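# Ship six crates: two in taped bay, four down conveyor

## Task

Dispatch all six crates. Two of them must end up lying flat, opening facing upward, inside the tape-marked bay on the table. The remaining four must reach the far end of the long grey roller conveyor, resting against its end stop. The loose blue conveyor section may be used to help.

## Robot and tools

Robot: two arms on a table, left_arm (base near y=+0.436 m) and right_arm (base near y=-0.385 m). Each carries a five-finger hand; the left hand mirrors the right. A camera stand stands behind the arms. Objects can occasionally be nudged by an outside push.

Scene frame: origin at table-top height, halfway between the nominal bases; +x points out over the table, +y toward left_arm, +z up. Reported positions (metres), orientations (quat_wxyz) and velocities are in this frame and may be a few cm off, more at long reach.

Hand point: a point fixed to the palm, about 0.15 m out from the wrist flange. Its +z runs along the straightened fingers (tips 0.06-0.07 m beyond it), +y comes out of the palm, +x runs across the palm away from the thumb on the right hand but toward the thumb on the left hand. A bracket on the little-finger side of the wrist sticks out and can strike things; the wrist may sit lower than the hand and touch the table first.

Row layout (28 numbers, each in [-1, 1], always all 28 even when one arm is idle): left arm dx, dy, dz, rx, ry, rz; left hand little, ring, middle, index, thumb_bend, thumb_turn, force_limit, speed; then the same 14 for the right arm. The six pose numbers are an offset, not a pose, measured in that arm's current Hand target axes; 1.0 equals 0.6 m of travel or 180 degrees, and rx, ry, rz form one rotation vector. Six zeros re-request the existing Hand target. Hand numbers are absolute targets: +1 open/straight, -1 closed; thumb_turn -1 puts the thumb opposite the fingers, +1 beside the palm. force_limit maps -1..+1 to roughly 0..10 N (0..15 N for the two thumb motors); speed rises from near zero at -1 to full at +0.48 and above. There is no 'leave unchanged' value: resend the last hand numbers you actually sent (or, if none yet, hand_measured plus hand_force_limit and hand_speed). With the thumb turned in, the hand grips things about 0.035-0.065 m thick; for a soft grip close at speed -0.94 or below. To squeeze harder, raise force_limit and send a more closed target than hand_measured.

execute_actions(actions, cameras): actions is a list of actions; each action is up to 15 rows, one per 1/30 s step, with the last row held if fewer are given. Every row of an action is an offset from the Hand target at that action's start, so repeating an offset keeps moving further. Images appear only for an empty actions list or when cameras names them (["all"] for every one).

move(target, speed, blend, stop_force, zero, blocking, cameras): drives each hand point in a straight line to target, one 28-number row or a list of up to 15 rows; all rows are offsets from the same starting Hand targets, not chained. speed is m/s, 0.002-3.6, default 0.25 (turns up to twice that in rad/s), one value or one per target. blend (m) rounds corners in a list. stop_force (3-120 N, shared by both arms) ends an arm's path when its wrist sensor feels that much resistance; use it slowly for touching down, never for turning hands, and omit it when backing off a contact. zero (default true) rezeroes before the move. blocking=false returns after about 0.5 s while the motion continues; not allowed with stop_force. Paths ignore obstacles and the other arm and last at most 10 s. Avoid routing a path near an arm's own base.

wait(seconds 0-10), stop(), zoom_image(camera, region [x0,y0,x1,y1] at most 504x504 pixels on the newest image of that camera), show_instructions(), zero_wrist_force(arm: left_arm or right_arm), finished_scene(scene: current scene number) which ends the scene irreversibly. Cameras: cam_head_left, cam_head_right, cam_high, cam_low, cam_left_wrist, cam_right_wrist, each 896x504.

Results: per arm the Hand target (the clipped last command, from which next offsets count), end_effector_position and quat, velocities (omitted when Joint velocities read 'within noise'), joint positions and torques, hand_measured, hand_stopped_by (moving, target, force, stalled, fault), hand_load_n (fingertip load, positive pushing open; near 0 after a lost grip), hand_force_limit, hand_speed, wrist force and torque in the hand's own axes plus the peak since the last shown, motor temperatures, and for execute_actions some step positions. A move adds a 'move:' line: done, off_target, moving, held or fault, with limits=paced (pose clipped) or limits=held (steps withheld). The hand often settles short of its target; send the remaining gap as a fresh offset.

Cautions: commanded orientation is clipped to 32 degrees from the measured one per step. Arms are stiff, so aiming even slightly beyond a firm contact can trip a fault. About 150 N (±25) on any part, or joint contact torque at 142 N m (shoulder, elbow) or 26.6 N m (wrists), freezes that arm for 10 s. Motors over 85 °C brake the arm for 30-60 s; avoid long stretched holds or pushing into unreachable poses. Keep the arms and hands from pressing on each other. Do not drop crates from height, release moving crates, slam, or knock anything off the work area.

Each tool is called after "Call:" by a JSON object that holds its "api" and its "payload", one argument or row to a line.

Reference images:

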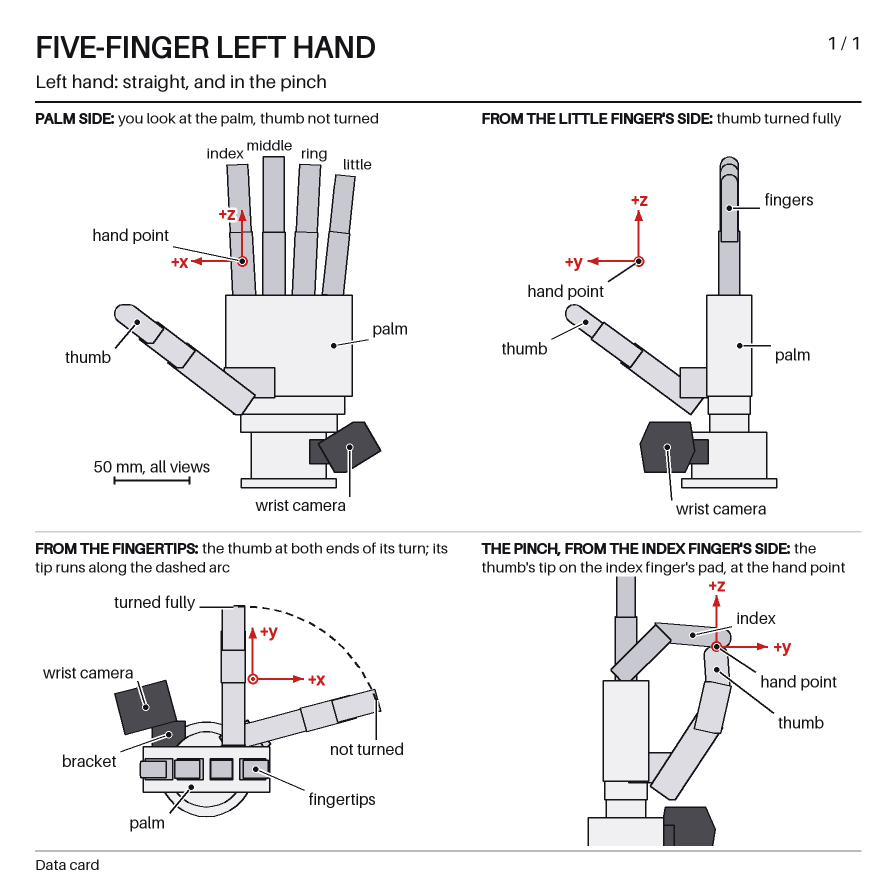

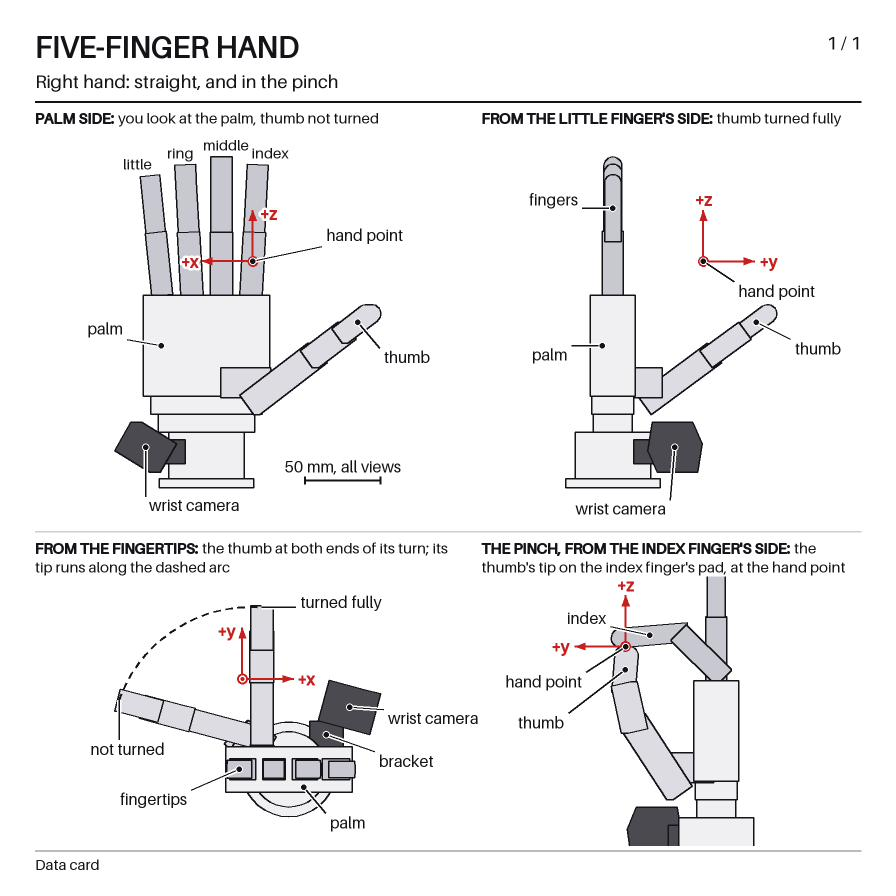

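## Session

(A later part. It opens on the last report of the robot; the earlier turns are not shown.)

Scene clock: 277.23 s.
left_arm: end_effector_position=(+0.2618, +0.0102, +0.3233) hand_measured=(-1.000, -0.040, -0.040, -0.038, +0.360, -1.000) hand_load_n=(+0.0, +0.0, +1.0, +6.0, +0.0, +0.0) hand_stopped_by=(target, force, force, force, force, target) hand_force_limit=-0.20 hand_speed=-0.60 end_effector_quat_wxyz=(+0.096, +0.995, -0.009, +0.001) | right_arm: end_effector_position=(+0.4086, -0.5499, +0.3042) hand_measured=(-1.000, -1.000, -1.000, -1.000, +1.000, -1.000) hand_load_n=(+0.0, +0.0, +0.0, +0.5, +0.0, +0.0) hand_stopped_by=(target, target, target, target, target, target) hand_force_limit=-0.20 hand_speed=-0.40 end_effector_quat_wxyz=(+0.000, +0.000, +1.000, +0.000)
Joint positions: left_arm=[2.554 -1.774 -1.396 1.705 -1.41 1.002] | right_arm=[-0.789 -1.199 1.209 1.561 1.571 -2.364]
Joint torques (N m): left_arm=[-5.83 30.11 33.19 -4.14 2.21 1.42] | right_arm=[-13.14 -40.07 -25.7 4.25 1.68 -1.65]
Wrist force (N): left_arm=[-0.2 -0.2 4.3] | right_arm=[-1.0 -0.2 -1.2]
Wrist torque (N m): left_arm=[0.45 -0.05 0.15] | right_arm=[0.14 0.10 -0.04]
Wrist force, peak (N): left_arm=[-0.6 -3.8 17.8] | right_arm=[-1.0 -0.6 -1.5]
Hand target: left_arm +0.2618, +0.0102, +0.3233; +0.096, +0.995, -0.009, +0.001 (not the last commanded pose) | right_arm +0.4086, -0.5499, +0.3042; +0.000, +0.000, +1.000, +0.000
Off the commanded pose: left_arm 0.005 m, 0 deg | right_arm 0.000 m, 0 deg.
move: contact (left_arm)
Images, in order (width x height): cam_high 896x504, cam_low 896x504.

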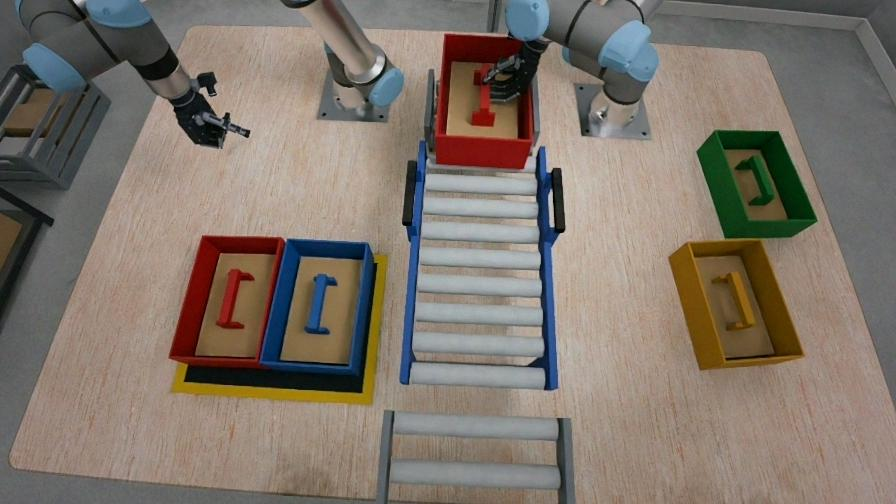

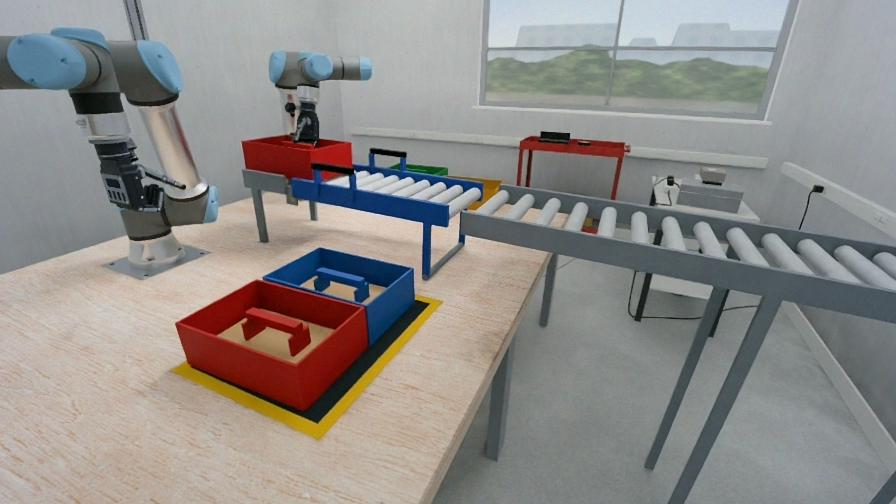

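Call:
{"api": "execute_actions", "payload": {
  "actions": [
    [[0,0,0,0,0,0,-1,-0.6,-0.6,-0.6,1,-1,-0.2,-0.3,0,0,0,0,0,0,-1,-1,-1,-1,1,-1,-0.2,-0.4]],
    [[0,0,0,0,0,0,-1,-0.6,-0.6,-0.6,1,-1,-0.2,-0.3,0,0,0,0,0,0,-1,-1,-1,-1,1,-1,-0.2,-0.4]],
    [[0,0,0,0,0,0,-1,0.25,0.25,0.25,1,-1,-0.2,-0.4,0,0,0,0,0,0,-1,-1,-1,-1,1,-1,-0.2,-0.4]],
    [[0,0,0,0,0,0,-1,0.25,0.25,0.25,1,-1,-0.2,-0.4,0,0,0,0,0,0,-1,-1,-1,-1,1,-1,-0.2,-0.4]]
  ],
  "cameras": ["cam_left_wrist"]
}}

Call:
{"api": "move", "payload": {
  "target": [0,-0.012,-0.229,0,0,0,-1,0.25,0.25,0.25,1,-1,-0.2,-0.4,0,0,0,0,0,0,-1,-1,-1,-1,1,-1,-0.2,-0.4],
  "speed": 0.15,
  "cameras": ["cam_high"]
}}

Scene clock: 280.50 s.
left_arm: end_effector_position=(+0.2618, +0.0102, +0.3234) hand_measured=(-1.000, +0.250, +0.250, +0.250, +1.000, -1.000) hand_load_n=(+0.0, +0.0, +0.0, +0.0, +0.0, +0.0) hand_stopped_by=(target, target, target, target, target, target) hand_force_limit=-0.20 hand_speed=-0.40 end_effector_quat_wxyz=(+0.096, +0.995, -0.009, +0.001) | right_arm: end_effector_position=(+0.4086, -0.5499, +0.3042) hand_measured=(-1.000, -1.000, -1.000, -1.000, +1.000, -1.000) hand_load_n=(+0.0, +0.0, +0.0, +0.0, +0.0, -0.5) hand_stopped_by=(target, target, target, target, target, target) hand_force_limit=-0.20 hand_speed=-0.40 end_effector_quat_wxyz=(+0.000, +0.000, +1.000, +0.000)
Joint positions: left_arm=[2.554 -1.774 -1.396 1.705 -1.41 1.002] | right_arm=[-0.789 -1.199 1.209 1.561 1.571 -2.364]
Joint torques (N m): left_arm=[-8.07 31.06 19.5 -2.83 2.11 -0.18] | right_arm=[-12.84 -39.07 -25.76 4.31 1.62 -1.51]
Wrist force (N): left_arm=[0.5 1.0 -0.7] | right_arm=[-0.9 -0.3 -1.0]
Wrist torque (N m): left_arm=[0.38 -0.04 0.18] | right_arm=[0.13 0.08 -0.03]
Wrist force, peak (N): left_arm=[5.5 0.6 -0.9] | right_arm=[-1.5 -0.5 -1.3]
Hand target: left_arm +0.2618, +0.0102, +0.3233; +0.096, +0.995, -0.009, +0.001 | right_arm +0.4086, -0.5499, +0.3042; +0.000, +0.000, +1.000, +0.000
Off the commanded pose: left_arm 0.000 m, 0 deg | right_arm 0.000 m, 0 deg.
Step readings (end_effector_position of left_arm | right_arm):
0: (+0.2618, +0.0102, +0.3233) | (+0.4086, -0.5499, +0.3042)
1: (+0.2618, +0.0102, +0.3233) | (+0.4086, -0.5499, +0.3042)
2: (+0.2618, +0.0102, +0.3233) | (+0.4086, -0.5499, +0.3042)
4: (+0.2618, +0.0102, +0.3233) | (+0.4086, -0.5499, +0.3042)
8: (+0.2618, +0.0102, +0.3233) | (+0.4086, -0.5499, +0.3042)
15: (+0.2618, +0.0102, +0.3233) | (+0.4086, -0.5499, +0.3042)
16: (+0.2618, +0.0102, +0.3233) | (+0.4086, -0.5499, +0.3042)
17: (+0.2618, +0.0102, +0.3233) | (+0.4086, -0.5499, +0.3042)
19: (+0.2618, +0.0102, +0.3233) | (+0.4086, -0.5499, +0.3042)
23: (+0.2618, +0.0102, +0.3233) | (+0.4086, -0.5499, +0.3042)
30: (+0.2618, +0.0102, +0.3233) | (+0.4086, -0.5499, +0.3042)
31: (+0.2618, +0.0102, +0.3233) | (+0.4086, -0.5499, +0.3042)
32: (+0.2618, +0.0102, +0.3233) | (+0.4086, -0.5499, +0.3042)
34: (+0.2618, +0.0102, +0.3234) | (+0.4086, -0.5499, +0.3042)
38: (+0.2618, +0.0102, +0.3234) | (+0.4086, -0.5499, +0.3042)
45: (+0.2618, +0.0102, +0.3234) | (+0.4086, -0.5499, +0.3042)
46: (+0.2618, +0.0102, +0.3234) | (+0.4086, -0.5499, +0.3042)
47: (+0.2618, +0.0102, +0.3234) | (+0.4086, -0.5499, +0.3042)
49: (+0.2618, +0.0102, +0.3234) | (+0.4086, -0.5499, +0.3042)
53: (+0.2618, +0.0102, +0.3234) | (+0.4086, -0.5499, +0.3042)
60: (+0.2618, +0.0102, +0.3234) | (+0.4086, -0.5499, +0.3042)
Images, in order (width x height): cam_left_wrist 896x504.

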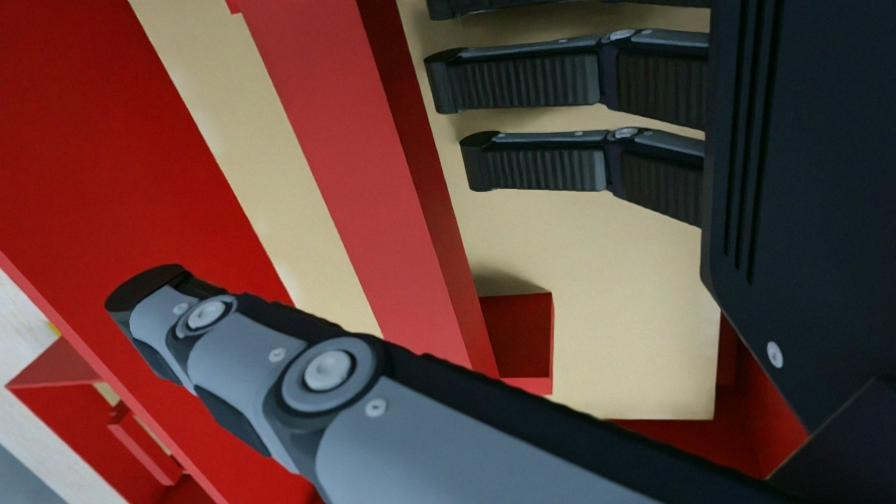

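Scene clock: 282.10 s.
left_arm: end_effector_position=(+0.2619, +0.0435, +0.4567) hand_measured=(-1.000, +0.250, +0.250, +0.250, +1.000, -1.000) hand_load_n=(+0.0, +0.0, +0.0, +0.0, +0.0, +0.0) hand_stopped_by=(target, target, target, target, target, target) hand_force_limit=-0.20 hand_speed=-0.40 end_effector_quat_wxyz=(+0.096, +0.995, -0.009, +0.001) | right_arm: end_effector_position=(+0.4086, -0.5499, +0.3042) hand_measured=(-1.000, -1.000, -1.000, -1.000, +1.000, -1.000) hand_load_n=(+0.0, +0.5, +0.0, +0.0, +0.0, +0.0) hand_stopped_by=(target, target, target, target, target, target) hand_force_limit=-0.20 hand_speed=-0.40 end_effector_quat_wxyz=(+0.000, +0.000, +1.000, +0.000)
Joint positions: left_arm=[2.632 -1.752 -1.08 1.355 -1.402 1.081] | right_arm=[-0.789 -1.199 1.209 1.561 1.571 -2.364]
Joint torques (N m): left_arm=[8.34 17.77 29.16 -3.81 -1.56 2.17] | right_arm=[-13 -38.11 -25.39 4.19 1.8 -1.45]
Wrist force (N): left_arm=[0.0 1.1 -1.0] | right_arm=[-1.3 -0.2 -1.3]
Wrist torque (N m): left_arm=[0.42 -0.06 0.03] | right_arm=[0.16 0.15 -0.06]
Wrist force, peak (N): left_arm=[1.5 1.2 0.6] | right_arm=[-1.3 -0.2 -1.3]
Hand target: left_arm +0.2619, +0.0435, +0.4568; +0.096, +0.995, -0.009, +0.001 | right_arm +0.4086, -0.5499, +0.3042; +0.000, +0.000, +1.000, +0.000
Off the commanded pose: left_arm 0.000 m, 0 deg | right_arm 0.000 m, 0 deg.
move: done
Images, in order (width x height): cam_high 896x504.

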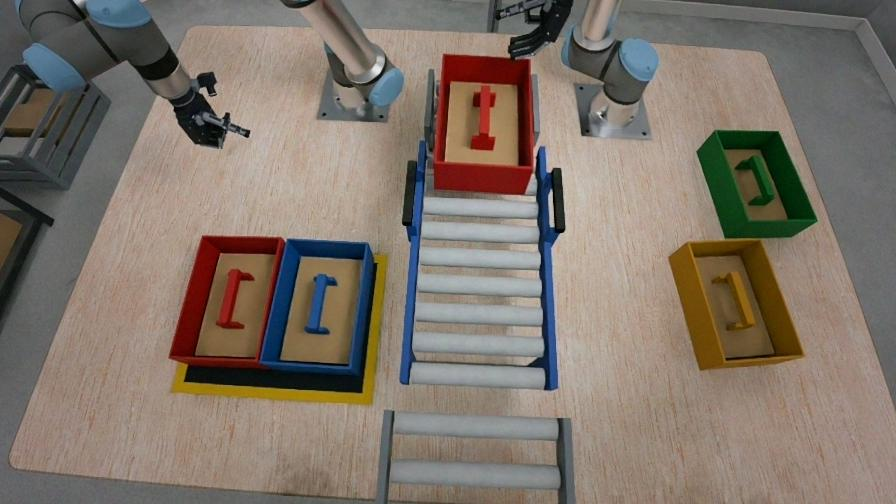

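Call:
{"api": "move", "payload": {
  "target": [0.2228,-0.5887,-0.1023,0.0611,0.0013,-0.0244,-1,0.25,0.25,0.25,1,-1,-0.2,-0.4,0,0,0,0,0,0,-1,-1,-1,-1,1,-1,-0.2,-0.4],
  "speed": 0.3,
  "cameras": ["cam_high"]
}}

Call:
{"api": "zoom_image", "payload": {
  "camera": "cam_high",
  "region": [640, 210, 820, 390]
}}

Scene clock: 286.17 s.
left_arm: end_effector_position=(+0.4019, +0.3994, +0.4501) hand_measured=(-1.000, +0.250, +0.250, +0.250, +1.000, -1.000) hand_load_n=(+0.0, +0.0, +0.0, +0.0, +0.0, +0.0) hand_stopped_by=(target, target, target, target, target, target) hand_force_limit=-0.20 hand_speed=-0.40 end_effector_quat_wxyz=(+0.000, +1.000, +0.029, +0.000) | right_arm: end_effector_position=(+0.4086, -0.5499, +0.3042) hand_measured=(-1.000, -1.000, -1.000, -1.000, +1.000, -1.000) hand_load_n=(+0.0, +0.0, +0.0, +0.0, +0.0, +0.0) hand_stopped_by=(target, target, target, target, target, target) hand_force_limit=-0.20 hand_speed=-0.40 end_effector_quat_wxyz=(+0.000, +0.000, +1.000, +0.000)
Joint positions: left_arm=[3.547 -1.766 -1.062 1.258 -1.57 1.927] | right_arm=[-0.789 -1.199 1.209 1.561 1.571 -2.364]
Joint torques (N m): left_arm=[8.32 19.04 29.68 -4.09 -1.97 2.13] | right_arm=[-12.45 -37.19 -25.33 4.25 1.7 -1.46]
Wrist force (N): left_arm=[0.1 0.6 -0.7] | right_arm=[-0.9 -0.2 -1.2]
Wrist torque (N m): left_arm=[0.32 -0.10 0.06] | right_arm=[0.16 0.08 -0.03]
Wrist force, peak (N): left_arm=[-0.5 2.1 -0.9] | right_arm=[-1.1 -0.3 -1.5]
Hand target: left_arm +0.4020, +0.3995, +0.4501; +0.000, +1.000, +0.029, +0.000 | right_arm +0.4086, -0.5499, +0.3042; +0.000, +0.000, +1.000, +0.000
Off the commanded pose: left_arm 0.000 m, 0 deg | right_arm 0.000 m, 0 deg.
move: done
Images, in order (width x height): cam_high 896x504.

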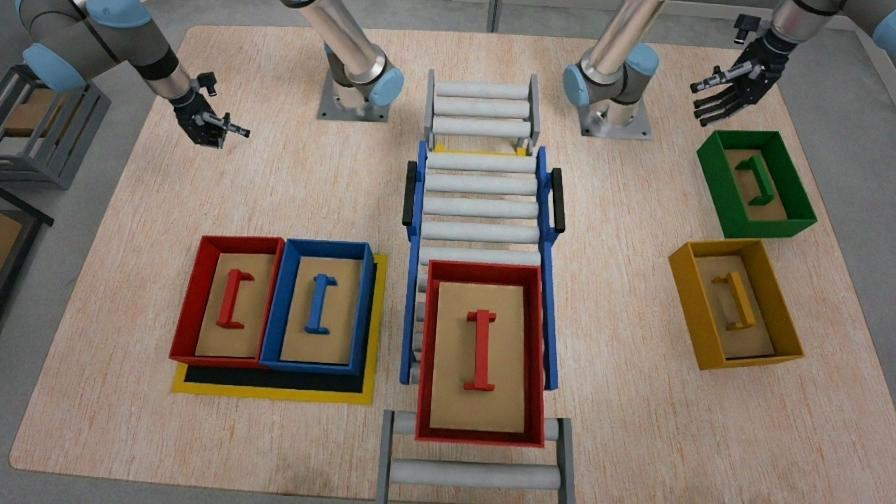

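Scaled by 2.800 from the camera's 896x504 image, which has a finer 1280x720 frame.

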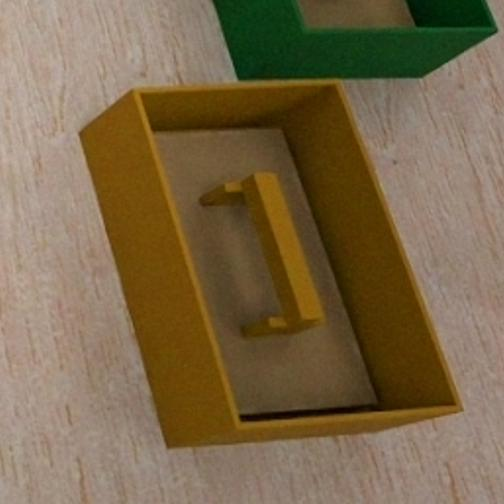

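Call:
{"api": "move", "payload": {
  "target": [
    [0.4336,-0.4225,0.3333,0,0,0,-1,0.25,0.25,0.25,1,-1,-0.2,-0.4,0,0,0,0,0,0,-1,-1,-1,-1,1,-1,-0.2,-0.4],
    [0.4336,-0.4225,0.4885,0,0,0,-1,0.25,0.25,0.25,1,-1,-0.2,-0.4,0,0,0,0,0,0,-1,-1,-1,-1,1,-1,-0.2,-0.4]
  ],
  "speed": [0.3,0.15],
  "blend": 0.02,
  "cameras": ["cam_high","cam_left_wrist"]
}}

Scene clock: 291.10 s.
left_arm: end_effector_position=(+0.6471, +0.6678, +0.1571) hand_measured=(-1.000, +0.250, +0.250, +0.250, +1.000, -1.000) hand_load_n=(+0.0, +0.0, +0.0, +0.0, +0.0, +0.0) hand_stopped_by=(target, target, target, target, target, target) hand_force_limit=-0.20 hand_speed=-0.40 end_effector_quat_wxyz=(+0.000, +1.000, +0.029, +0.000) | right_arm: end_effector_position=(+0.4086, -0.5499, +0.3042) hand_measured=(-1.000, -1.000, -1.000, -1.000, +1.000, -1.000) hand_load_n=(+0.0, +0.0, +0.5, +0.0, +0.0, +0.0) hand_stopped_by=(target, target, target, target, target, target) hand_force_limit=-0.20 hand_speed=-0.40 end_effector_quat_wxyz=(+0.000, +0.000, +1.000, +0.000)
Joint positions: left_arm=[3.761 -2.744 -0.192 1.365 -1.57 2.142] | right_arm=[-0.789 -1.199 1.209 1.561 1.571 -2.364]
Joint torques (N m): left_arm=[9.06 60.45 5.63 -0.23 2.49 -1.82] | right_arm=[-12.42 -35.34 -25.32 4.12 1.62 -1.38]
Wrist force (N): left_arm=[-0.4 0.8 -0.5] | right_arm=[-1.0 0.0 -1.0]
Wrist torque (N m): left_arm=[0.37 0.02 0.09] | right_arm=[0.18 0.10 -0.04]
Wrist force, peak (N): left_arm=[-0.9 1.5 -1.5] | right_arm=[-1.4 -0.2 -1.3]
Hand target: left_arm +0.6470, +0.6677, +0.1571; +0.000, +1.000, +0.029, +0.000 | right_arm +0.4086, -0.5499, +0.3042; +0.000, +0.000, +1.000, +0.000
Off the commanded pose: left_arm 0.000 m, 0 deg | right_arm 0.000 m, 0 deg.
elbow stopped short (left arm): the move would have taken joint 3 (elbow) straighter than the controller allows.
move: done
Images, in order (width x height): cam_high 896x504, cam_left_wrist 896x504.

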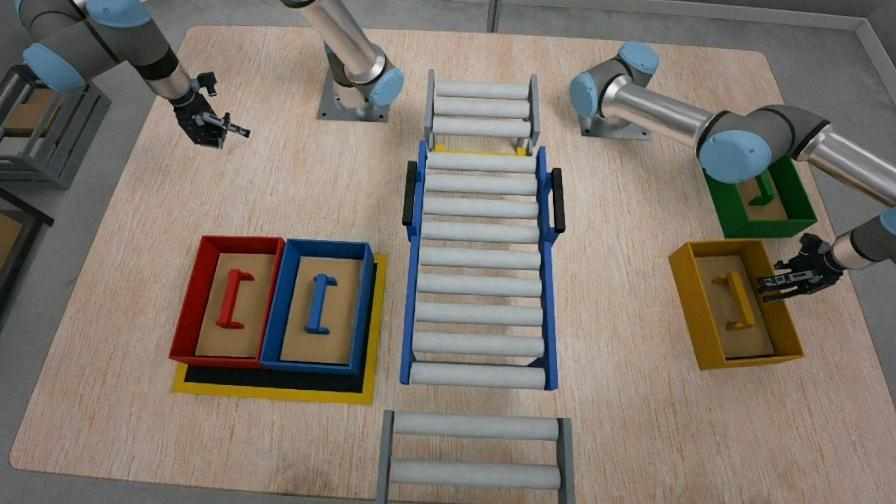

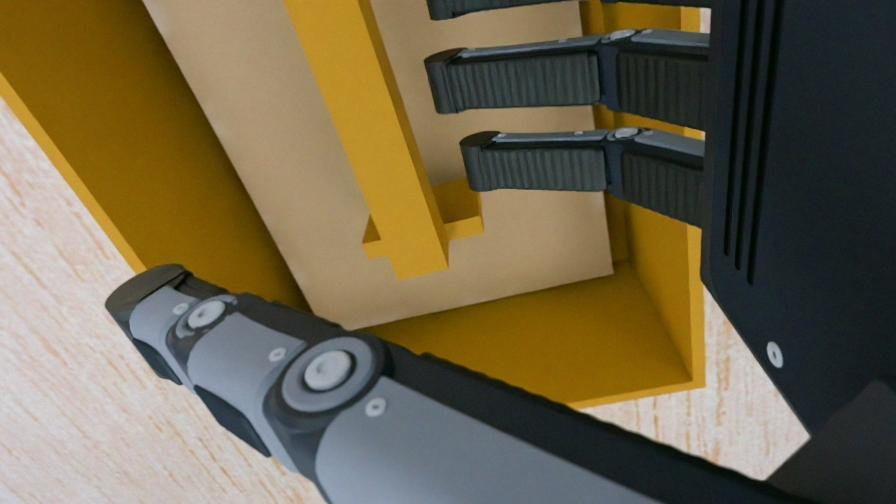

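Call:
{"api": "move", "payload": {
  "target": [-0.0067,0,0.1117,0,0,0,-1,0.25,0.25,0.25,1,-1,-0.2,-0.4,0,0,0,0,0,0,-1,-1,-1,-1,1,-1,-0.2,-0.4],
  "speed": 0.06,
  "stop_force": 12,
  "cameras": ["cam_high","cam_left_wrist"]
}}

Scene clock: 294.33 s.
left_arm: end_effector_position=(+0.6430, +0.6675, +0.0901) hand_measured=(-1.000, +0.250, +0.250, +0.250, +1.000, -1.000) hand_load_n=(+0.0, +0.5, +0.0, +0.0, +0.0, +0.0) hand_stopped_by=(target, target, target, target, target, target) hand_force_limit=-0.20 hand_speed=-0.40 end_effector_quat_wxyz=(+0.000, +1.000, +0.029, +0.000) | right_arm: end_effector_position=(+0.4086, -0.5499, +0.3042) hand_measured=(-1.000, -1.000, -1.000, -1.000, +1.000, -1.000) hand_load_n=(+0.5, +0.0, +0.0, +0.0, +0.0, +0.0) hand_stopped_by=(target, target, target, target, target, target) hand_force_limit=-0.20 hand_speed=-0.40 end_effector_quat_wxyz=(+0.000, +0.000, +1.000, +0.000)
Joint positions: left_arm=[3.764 -2.675 -0.5 1.605 -1.57 2.145] | right_arm=[-0.789 -1.199 1.209 1.561 1.571 -2.364]
Joint torques (N m): left_arm=[8.08 61.16 6.16 -0.48 2.4 1.57] | right_arm=[-12.18 -34.19 -25.86 4.16 1.7 -1.38]
Wrist force (N): left_arm=[-0.4 0.8 -0.5] | right_arm=[-0.9 -0.5 -1.3]
Wrist torque (N m): left_arm=[0.37 0.02 0.01] | right_arm=[0.12 0.09 -0.03]
Wrist force, peak (N): left_arm=[-0.2 1.0 -0.9] | right_arm=[-1.4 -0.3 -1.3]
Hand target: left_arm +0.6430, +0.6675, +0.0901; +0.000, +1.000, +0.029, +0.000 | right_arm +0.4086, -0.5499, +0.3042; +0.000, +0.000, +1.000, +0.000
Off the commanded pose: left_arm 0.000 m, 0 deg | right_arm 0.000 m, 0 deg.
move: done
Images, in order (width x height): cam_high 896x504, cam_left_wrist 896x504.

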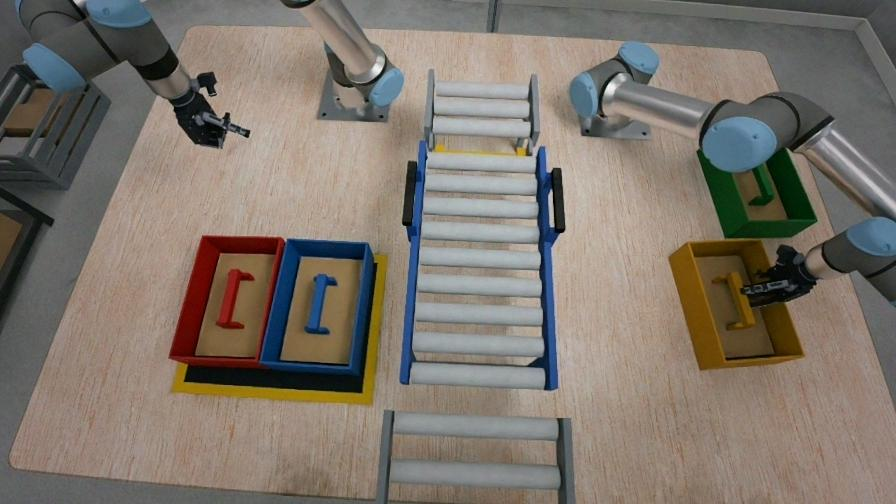

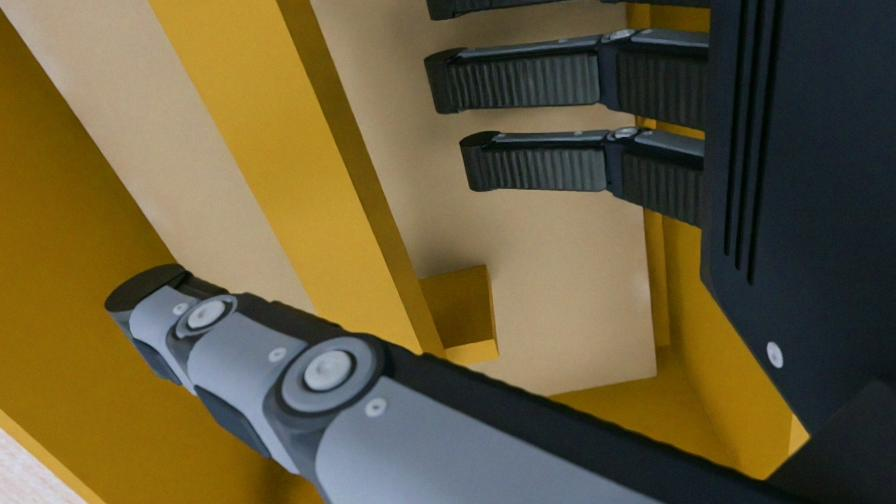

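Call:
{"api": "move", "payload": {
  "target": [0,0.029,0,0,0,0,-1,0.25,0.25,0.25,1,-1,-0.2,-0.4,0,0,0,0,0,0,-1,-1,-1,-1,1,-1,-0.2,-0.4],
  "speed": 0.06,
  "stop_force": 12
}}

Call:
{"api": "execute_actions", "payload": {
  "actions": [
    [[0,0,0,0,0,0,-1,-0.6,-0.6,-0.6,1,-1,-0.3,-0.6,0,0,0,0,0,0,-1,-1,-1,-1,1,-1,-0.2,-0.4]],
    [[0,0,0,0,0,0,-1,-0.6,-0.6,-0.6,1,-1,-0.3,-0.6,0,0,0,0,0,0,-1,-1,-1,-1,1,-1,-0.2,-0.4]],
    [[0,0,0,0,0,0,-1,-0.6,-0.6,-0.6,-0.5,-1,-0.2,-0.6,0,0,0,0,0,0,-1,-1,-1,-1,1,-1,-0.2,-0.4]],
    [[0,0,0,0,0,0,-1,-0.6,-0.6,-0.6,-0.5,-1,-0.2,-0.6,0,0,0,0,0,0,-1,-1,-1,-1,1,-1,-0.2,-0.4]]
  ],
  "cameras": ["cam_high","cam_left_wrist"]
}}

Scene clock: 297.67 s.
left_arm: end_effector_position=(+0.6441, +0.6501, +0.0901) hand_measured=(-1.000, +0.250, +0.250, +0.250, +1.000, -1.000) hand_load_n=(+0.0, +0.0, +0.0, +0.0, +0.0, +0.0) hand_stopped_by=(target, target, target, target, target, target) hand_force_limit=-0.20 hand_speed=-0.40 end_effector_quat_wxyz=(+0.000, +1.000, +0.029, +0.000) | right_arm: end_effector_position=(+0.4086, -0.5499, +0.3042) hand_measured=(-1.000, -1.000, -1.000, -1.000, +1.000, -1.000) hand_load_n=(+0.0, +0.0, +0.0, +0.0, +0.0, +0.0) hand_stopped_by=(target, target, target, target, target, target) hand_force_limit=-0.20 hand_speed=-0.40 end_effector_quat_wxyz=(+0.000, +0.000, +1.000, +0.000)
Joint positions: left_arm=[3.742 -2.646 -0.558 1.633 -1.57 2.123] | right_arm=[-0.789 -1.199 1.209 1.561 1.571 -2.364]
Joint torques (N m): left_arm=[-10.84 59.48 4.84 -0.48 -1.39 -1.76] | right_arm=[-12.43 -33.07 -25.5 4.21 1.78 -1.25]
Wrist force (N): left_arm=[-0.1 0.9 -0.7] | right_arm=[-0.7 -0.2 -1.3]
Wrist torque (N m): left_arm=[0.39 -0.06 0.16] | right_arm=[0.15 0.06 -0.02]
Wrist force, peak (N): left_arm=[-0.5 1.2 -0.8] | right_arm=[-1.4 -0.3 -1.3]
Hand target: left_arm +0.6441, +0.6501, +0.0901; +0.000, +1.000, +0.029, +0.000 | right_arm +0.4086, -0.5499, +0.3042; +0.000, +0.000, +1.000, +0.000
Off the commanded pose: left_arm 0.000 m, 0 deg | right_arm 0.000 m, 0 deg.
move: done

Scene clock: 300.07 s.
left_arm: end_effector_position=(+0.6441, +0.6501, +0.0901) hand_measured=(-1.000, -0.036, -0.036, -0.004, +0.360, -1.000) hand_load_n=(+0.0, +9.0, +14.0, +0.5, +5.5, +0.0) hand_stopped_by=(target, force, force, force, force, target) hand_force_limit=-0.20 hand_speed=-0.60 end_effector_quat_wxyz=(+0.000, +1.000, +0.029, +0.000) | right_arm: end_effector_position=(+0.4086, -0.5499, +0.3042) hand_measured=(-1.000, -1.000, -1.000, -1.000, +1.000, -1.000) hand_load_n=(+0.0, +0.0, +0.5, +0.0, +0.0, +0.0) hand_stopped_by=(target, target, target, target, target, target) hand_force_limit=-0.20 hand_speed=-0.40 end_effector_quat_wxyz=(+0.000, +0.000, +1.000, +0.000)
Joint positions: left_arm=[3.742 -2.646 -0.558 1.633 -1.57 2.123] | right_arm=[-0.789 -1.199 1.209 1.561 1.571 -2.364]
Joint torques (N m): left_arm=[-2.59 68.16 35.39 -5.77 3.03 1.22] | right_arm=[-12.58 -31.86 -25.33 4.11 1.67 -1.26]
Wrist force (N): left_arm=[-0.9 1.1 14.5] | right_arm=[-1.0 -0.3 -1.1]
Wrist torque (N m): left_arm=[0.41 0.56 0.18] | right_arm=[0.13 0.09 -0.03]
Wrist force, peak (N): left_arm=[1.9 0.2 18.8] | right_arm=[-1.0 -0.5 -1.5]
Hand target: left_arm +0.6441, +0.6501, +0.0901; +0.000, +1.000, +0.029, +0.000 | right_arm +0.4086, -0.5499, +0.3042; +0.000, +0.000, +1.000, +0.000
Off the commanded pose: left_arm 0.000 m, 0 deg | right_arm 0.000 m, 0 deg.
Step readings (end_effector_position of left_arm | right_arm):
0: (+0.6441, +0.6501, +0.0901) | (+0.4086, -0.5499, +0.3042)
1: (+0.6441, +0.6501, +0.0901) | (+0.4086, -0.5499, +0.3042)
2: (+0.6441, +0.6501, +0.0901) | (+0.4086, -0.5499, +0.3042)
4: (+0.6441, +0.6501, +0.0901) | (+0.4086, -0.5499, +0.3042)
8: (+0.6441, +0.6501, +0.0901) | (+0.4086, -0.5499, +0.3042)
15: (+0.6441, +0.6501, +0.0900) | (+0.4086, -0.5499, +0.3042)
16: (+0.6441, +0.6501, +0.0900) | (+0.4086, -0.5499, +0.3042)
17: (+0.6440, +0.6501, +0.0900) | (+0.4086, -0.5499, +0.3042)
19: (+0.6440, +0.6501, +0.0900) | (+0.4086, -0.5499, +0.3042)
23: (+0.6440, +0.6501, +0.0900) | (+0.4086, -0.5499, +0.3042)
30: (+0.6440, +0.6501, +0.0900) | (+0.4086, -0.5499, +0.3042)
31: (+0.6440, +0.6501, +0.0900) | (+0.4086, -0.5499, +0.3042)
32: (+0.6440, +0.6501, +0.0900) | (+0.4086, -0.5499, +0.3042)
34: (+0.6440, +0.6501, +0.0900) | (+0.4086, -0.5499, +0.3042)
38: (+0.6440, +0.6501, +0.0901) | (+0.4086, -0.5499, +0.3042)
45: (+0.6441, +0.6501, +0.0901) | (+0.4086, -0.5499, +0.3042)
46: (+0.6441, +0.6501, +0.0901) | (+0.4086, -0.5499, +0.3042)
47: (+0.6441, +0.6501, +0.0901) | (+0.4086, -0.5499, +0.3042)
49: (+0.6441, +0.6501, +0.0901) | (+0.4086, -0.5499, +0.3042)
53: (+0.6441, +0.6501, +0.0901) | (+0.4086, -0.5499, +0.3042)
60: (+0.6441, +0.6501, +0.0901) | (+0.4086, -0.5499, +0.3042)
Images, in order (width x height): cam_high 896x504, cam_left_wrist 896x504.

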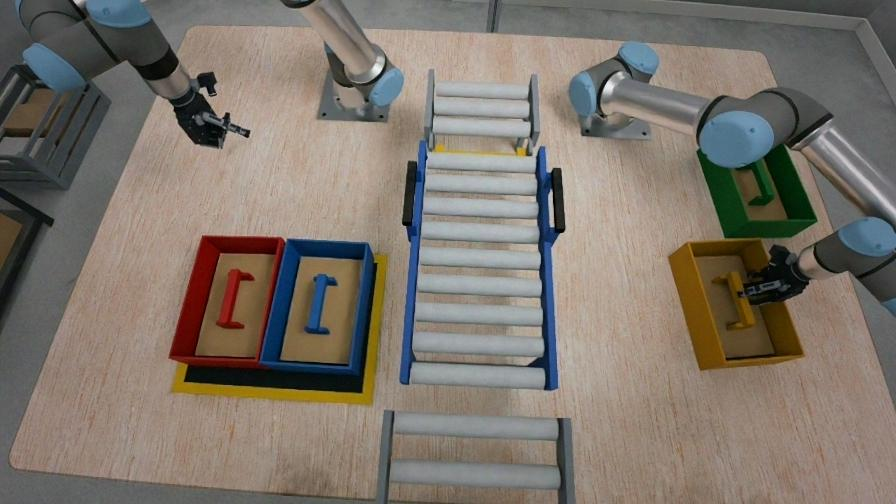

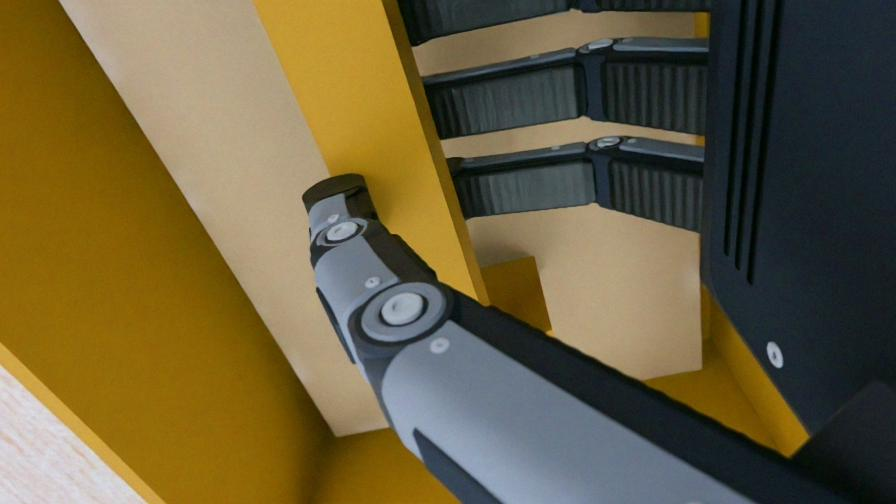

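Call:
{"api": "move", "payload": {
  "target": [
    [0,0,-0.0667,0,0,0,-1,-0.6,-0.6,-0.6,-0.5,-1,-0.2,-0.6,0,0,0,0,0,0,-1,-1,-1,-1,1,-1,-0.2,-0.4],
    [-0.3975,0.3939,-0.6165,0,0,0,-1,-0.6,-0.6,-0.6,-0.5,-1,-0.2,-0.6,0,0,0,0,0,0,-1,-1,-1,-1,1,-1,-0.2,-0.4]
  ],
  "speed": [0.08,0.2],
  "cameras": ["cam_high","cam_left_wrist"]
}}

Scene clock: 305.07 s.
left_arm: end_effector_position=(+0.4196, +0.4004, +0.4598) hand_measured=(-1.000, -0.038, -0.036, -0.004, +0.358, -1.000) hand_load_n=(+0.0, +0.0, +14.5, +8.5, +0.0, +0.0) hand_stopped_by=(target, force, force, force, force, target) hand_force_limit=-0.20 hand_speed=-0.60 end_effector_quat_wxyz=(+0.000, +1.000, +0.029, +0.000) | right_arm: end_effector_position=(+0.4086, -0.5499, +0.3042) hand_measured=(-1.000, -1.000, -1.000, -1.000, +1.000, -1.000) hand_load_n=(+0.0, +0.0, +0.0, +0.0, -0.5, +0.0) hand_stopped_by=(target, target, target, target, target, target) hand_force_limit=-0.20 hand_speed=-0.40 end_effector_quat_wxyz=(+0.000, +0.000, +1.000, +0.000)
Joint positions: left_arm=[3.53 -1.825 -0.962 1.217 -1.57 1.911] | right_arm=[-0.789 -1.199 1.209 1.561 1.571 -2.364]
Joint torques (N m): left_arm=[-11.74 40.12 35.07 -5.99 -0.78 -1.84] | right_arm=[-12.44 -30.52 -25.55 4.09 1.68 -1.17]
Wrist force (N): left_arm=[-0.3 0.3 18.2] | right_arm=[-0.8 -0.2 -1.3]
Wrist torque (N m): left_arm=[0.31 0.07 0.17] | right_arm=[0.16 0.08 -0.02]
Wrist force, peak (N): left_arm=[1.6 0.3 21.0] | right_arm=[-1.2 -0.2 -1.6]
Hand target: left_arm +0.4196, +0.4003, +0.4599; +0.000, +1.000, +0.029, +0.000 | right_arm +0.4086, -0.5499, +0.3042; +0.000, +0.000, +1.000, +0.000
Off the commanded pose: left_arm 0.000 m, 0 deg | right_arm 0.000 m, 0 deg.
move: done
Images, in order (width x height): cam_high 896x504, cam_left_wrist 896x504.

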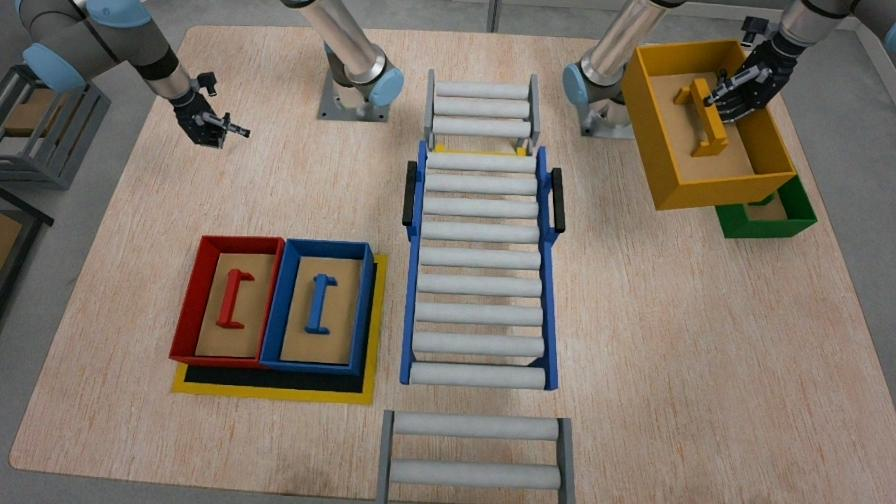

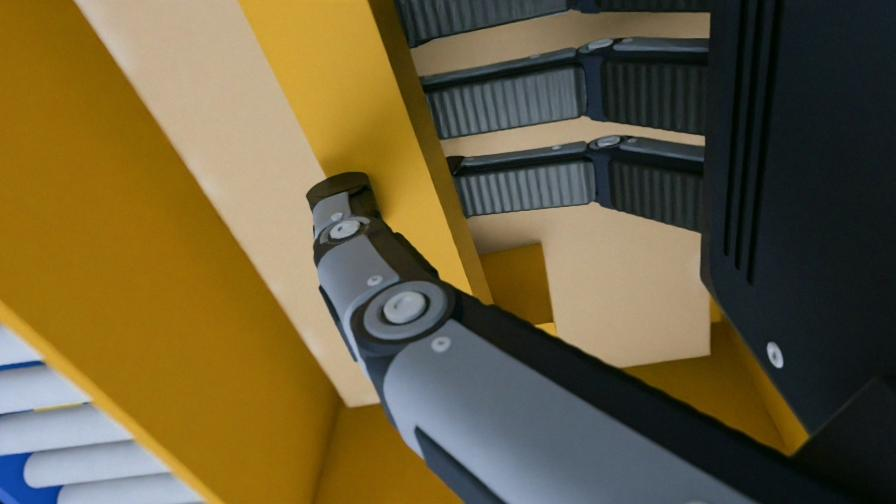

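Call:
{"api": "move", "payload": {
  "target": [
    [-0.1934,0.4565,0,0,0,0,-1,-0.6,-0.6,-0.6,-0.5,-1,-0.2,-0.6,0,0,0,0,0,0,-1,-1,-1,-1,1,-1,-0.2,-0.4],
    [-0.3008,0.6338,0.1,-0.0611,-0.0013,0.0244,-1,-0.6,-0.6,-0.6,-0.5,-1,-0.2,-0.6,0,0,0,0,0,0,-1,-1,-1,-1,1,-1,-0.2,-0.4]
  ],
  "speed": 0.2,
  "blend": 0.04,
  "cameras": ["cam_high","cam_left_wrist"]
}}

Call:
{"api": "zoom_image", "payload": {
  "camera": "cam_high",
  "region": [400, 0, 580, 180]
}}

Scene clock: 309.07 s.
left_arm: end_effector_position=(+0.2618, +0.0102, +0.4000) hand_measured=(-1.000, -0.038, -0.036, -0.004, +0.358, -1.000) hand_load_n=(+0.0, +0.0, +16.5, +8.5, +0.0, +0.0) hand_stopped_by=(target, force, force, force, force, target) hand_force_limit=-0.20 hand_speed=-0.60 end_effector_quat_wxyz=(+0.096, +0.995, -0.009, +0.001) | right_arm: end_effector_position=(+0.4086, -0.5499, +0.3042) hand_measured=(-1.000, -1.000, -1.000, -1.000, +1.000, -1.000) hand_load_n=(+0.0, +0.0, +0.0, +0.0, -0.5, +0.0) hand_stopped_by=(target, target, target, target, target, target) hand_force_limit=-0.20 hand_speed=-0.40 end_effector_quat_wxyz=(+0.000, +0.000, +1.000, +0.000)
Joint positions: left_arm=[2.553 -1.787 -1.183 1.506 -1.41 1.002] | right_arm=[-0.789 -1.199 1.209 1.561 1.571 -2.364]
Joint torques (N m): left_arm=[-10.95 28.78 13.25 -0.57 4.22 -1.93] | right_arm=[-12.23 -29.35 -24.72 4.03 1.68 -1.26]
Wrist force (N): left_arm=[-0.2 -3.0 17.7] | right_arm=[-0.8 -0.2 -0.9]
Wrist torque (N m): left_arm=[0.43 0.10 0.20] | right_arm=[0.14 0.06 -0.03]
Wrist force, peak (N): left_arm=[-1.2 -1.3 19.5] | right_arm=[-1.2 -0.3 -1.5]
Hand target: left_arm +0.2618, +0.0101, +0.3999; +0.096, +0.995, -0.009, +0.001 | right_arm +0.4086, -0.5499, +0.3042; +0.000, +0.000, +1.000, +0.000
Off the commanded pose: left_arm 0.000 m, 0 deg | right_arm 0.000 m, 0 deg.
move: done
Images, in order (width x height): cam_high 896x504, cam_left_wrist 896x504.

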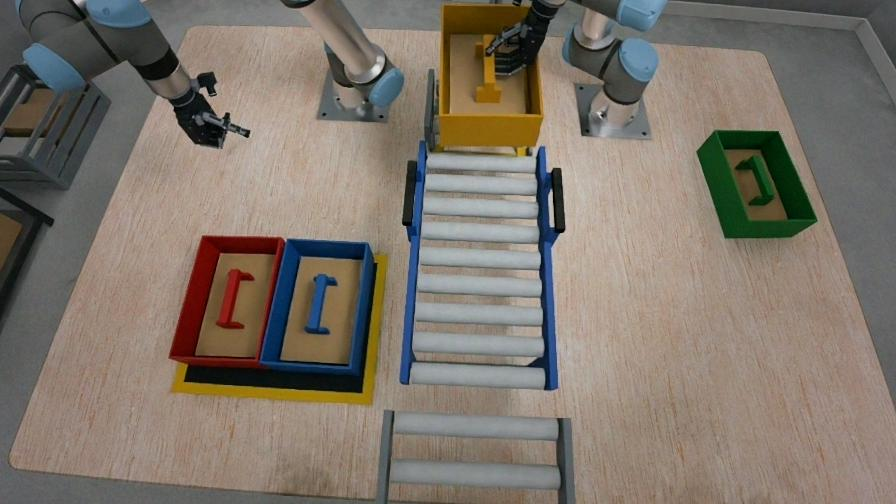

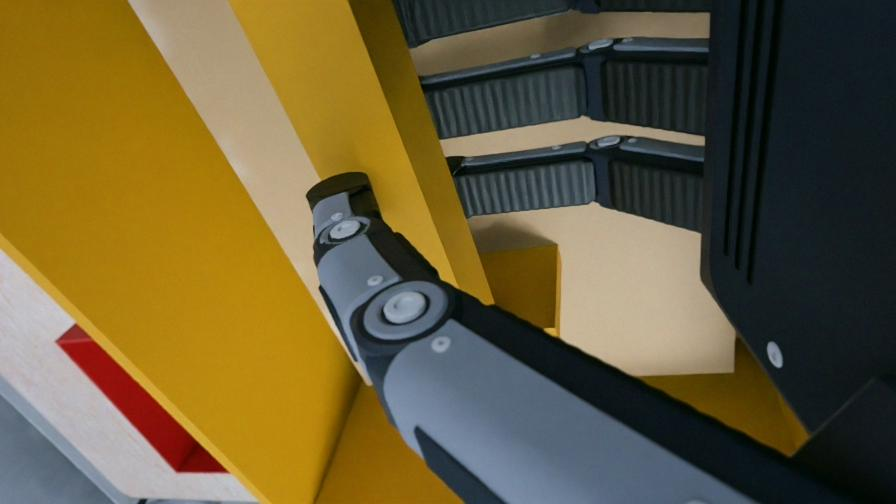

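Scaled by 2.800 from the camera's 896x504 image, which has a finer 1280x720 frame.

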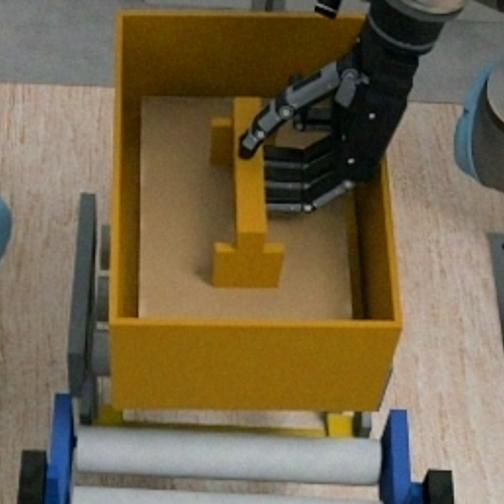

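Call:
{"api": "move", "payload": {
  "target": [0,0.0016,0.0003,0,-0.0013,0.0065,-1,-0.6,-0.6,-0.6,-0.5,-1,-0.2,-0.6,0,0,0,0,0,0,-1,-1,-1,-1,1,-1,-0.2,-0.4],
  "speed": 0.1,
  "cameras": ["cam_high"]
}}

Call:
{"api": "zoom_image", "payload": {
  "camera": "cam_high",
  "region": [400, 0, 580, 180]
}}

Scene clock: 312.30 s.
left_arm: end_effector_position=(+0.2618, +0.0091, +0.3999) hand_measured=(-1.000, -0.038, -0.036, -0.004, +0.358, -1.000) hand_load_n=(+0.0, +0.0, +18.5, +7.0, +0.0, +0.0) hand_stopped_by=(target, force, force, force, force, target) hand_force_limit=-0.20 hand_speed=-0.60 end_effector_quat_wxyz=(+0.096, +0.995, -0.019, +0.000) | right_arm: end_effector_position=(+0.4086, -0.5499, +0.3042) hand_measured=(-1.000, -1.000, -1.000, -1.000, +1.000, -1.000) hand_load_n=(+0.0, +0.5, +0.0, +0.0, +0.0, +0.0) hand_stopped_by=(target, target, target, target, target, target) hand_force_limit=-0.20 hand_speed=-0.40 end_effector_quat_wxyz=(+0.000, +0.000, +1.000, +0.000)
Joint positions: left_arm=[2.556 -1.792 -1.178 1.502 -1.408 1.025] | right_arm=[-0.789 -1.199 1.209 1.561 1.571 -2.364]
Joint torques (N m): left_arm=[8.62 27.83 37.89 -4.39 4.51 2.29] | right_arm=[-12.54 -28.25 -24.92 4.11 1.78 -1.15]
Wrist force (N): left_arm=[0.0 -3.3 17.6] | right_arm=[-0.6 -0.2 -1.0]
Wrist torque (N m): left_arm=[0.47 0.12 0.09] | right_arm=[0.14 0.03 -0.01]
Wrist force, peak (N): left_arm=[-0.2 -3.5 18.0] | right_arm=[-1.0 -0.5 -1.5]
Hand target: left_arm +0.2618, +0.0091, +0.3999; +0.096, +0.995, -0.019, +0.000 | right_arm +0.4086, -0.5499, +0.3042; +0.000, +0.000, +1.000, +0.000
Off the commanded pose: left_arm 0.000 m, 0 deg | right_arm 0.000 m, 0 deg.
move: done
Images, in order (width x height): cam_high 896x504.

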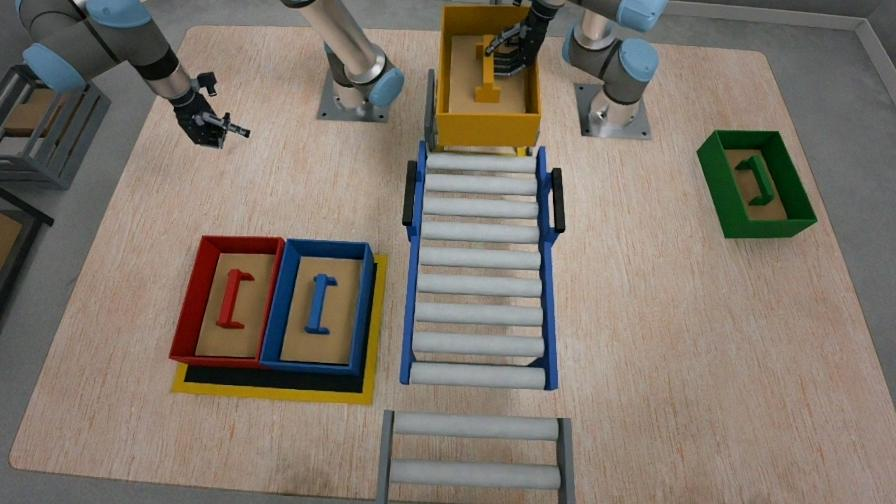

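Scaled by 2.800 from the camera's 896x504 image, which has a finer 1280x720 frame.

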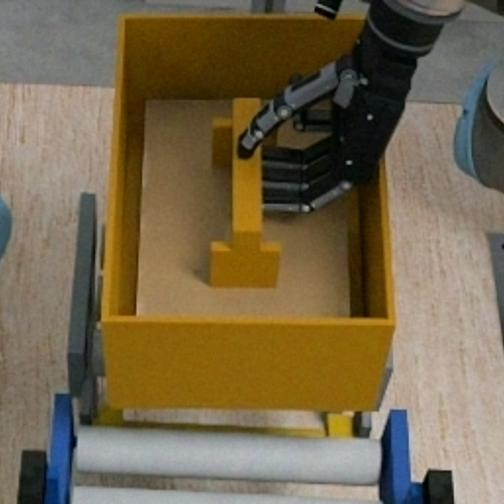

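Call:
{"api": "move", "payload": {
  "target": [-0.0005,-0.0261,0.134,0,0,0,-1,-0.6,-0.6,-0.6,-0.5,-1,-0.2,-0.6,0,0,0,0,0,0,-1,-1,-1,-1,1,-1,-0.2,-0.4],
  "speed": 0.04,
  "stop_force": 14,
  "cameras": ["cam_high"]
}}

Call:
{"api": "zoom_image", "payload": {
  "camera": "cam_high",
  "region": [400, 10, 580, 190]
}}

Scene clock: 316.17 s.
left_arm: end_effector_position=(+0.2617, +0.0091, +0.3244) hand_measured=(-1.000, -0.038, -0.038, -0.004, +0.358, -1.000) hand_load_n=(+0.0, +0.0, +9.0, +0.0, +0.0, +0.0) hand_stopped_by=(target, force, force, force, force, target) hand_force_limit=-0.20 hand_speed=-0.60 end_effector_quat_wxyz=(+0.096, +0.995, -0.019, +0.000) | right_arm: end_effector_position=(+0.4086, -0.5499, +0.3042) hand_measured=(-1.000, -1.000, -1.000, -1.000, +1.000, -1.000) hand_load_n=(+0.0, +0.0, +0.0, +0.0, -0.5, +0.0) hand_stopped_by=(target, target, target, target, target, target) hand_force_limit=-0.20 hand_speed=-0.40 end_effector_quat_wxyz=(+0.000, +0.000, +1.000, +0.000)
Joint positions: left_arm=[2.556 -1.778 -1.389 1.698 -1.408 1.025] | right_arm=[-0.789 -1.199 1.209 1.561 1.571 -2.364]
Joint torques (N m): left_arm=[-7.65 32.89 34.15 -4.52 2.26 2.24] | right_arm=[-12.17 -26.49 -24.9 3.97 1.62 -1.18]
Wrist force (N): left_arm=[-0.2 0.2 6.8] | right_arm=[-1.2 -0.1 -1.4]
Wrist torque (N m): left_arm=[0.39 0.14 0.04] | right_arm=[0.18 0.14 -0.04]
Wrist force, peak (N): left_arm=[0.1 -3.4 17.8] | right_arm=[-1.1 -0.5 -1.5]
Hand target: left_arm +0.2617, +0.0091, +0.3244; +0.096, +0.995, -0.019, +0.000 (not the last commanded pose) | right_arm +0.4086, -0.5499, +0.3042; +0.000, +0.000, +1.000, +0.000
Off the commanded pose: left_arm 0.006 m, 0 deg | right_arm 0.000 m, 0 deg.
move: contact (left_arm)
Images, in order (width x height): cam_high 896x504.

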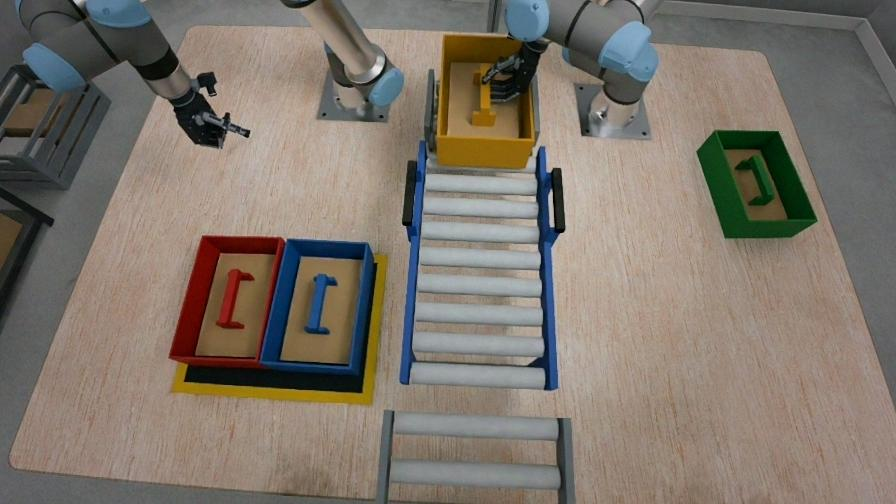

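Scaled by 2.800 from the camera's 896x504 image, which has a finer 1280x720 frame.

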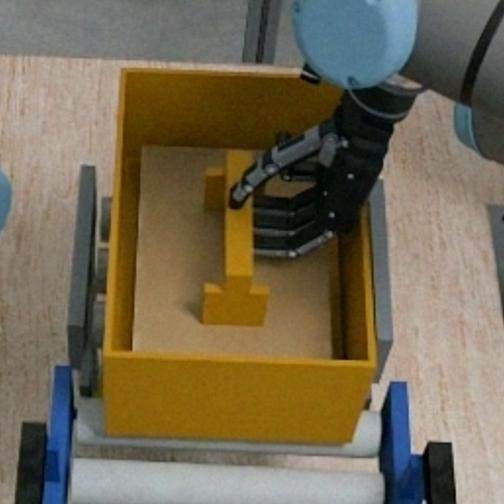

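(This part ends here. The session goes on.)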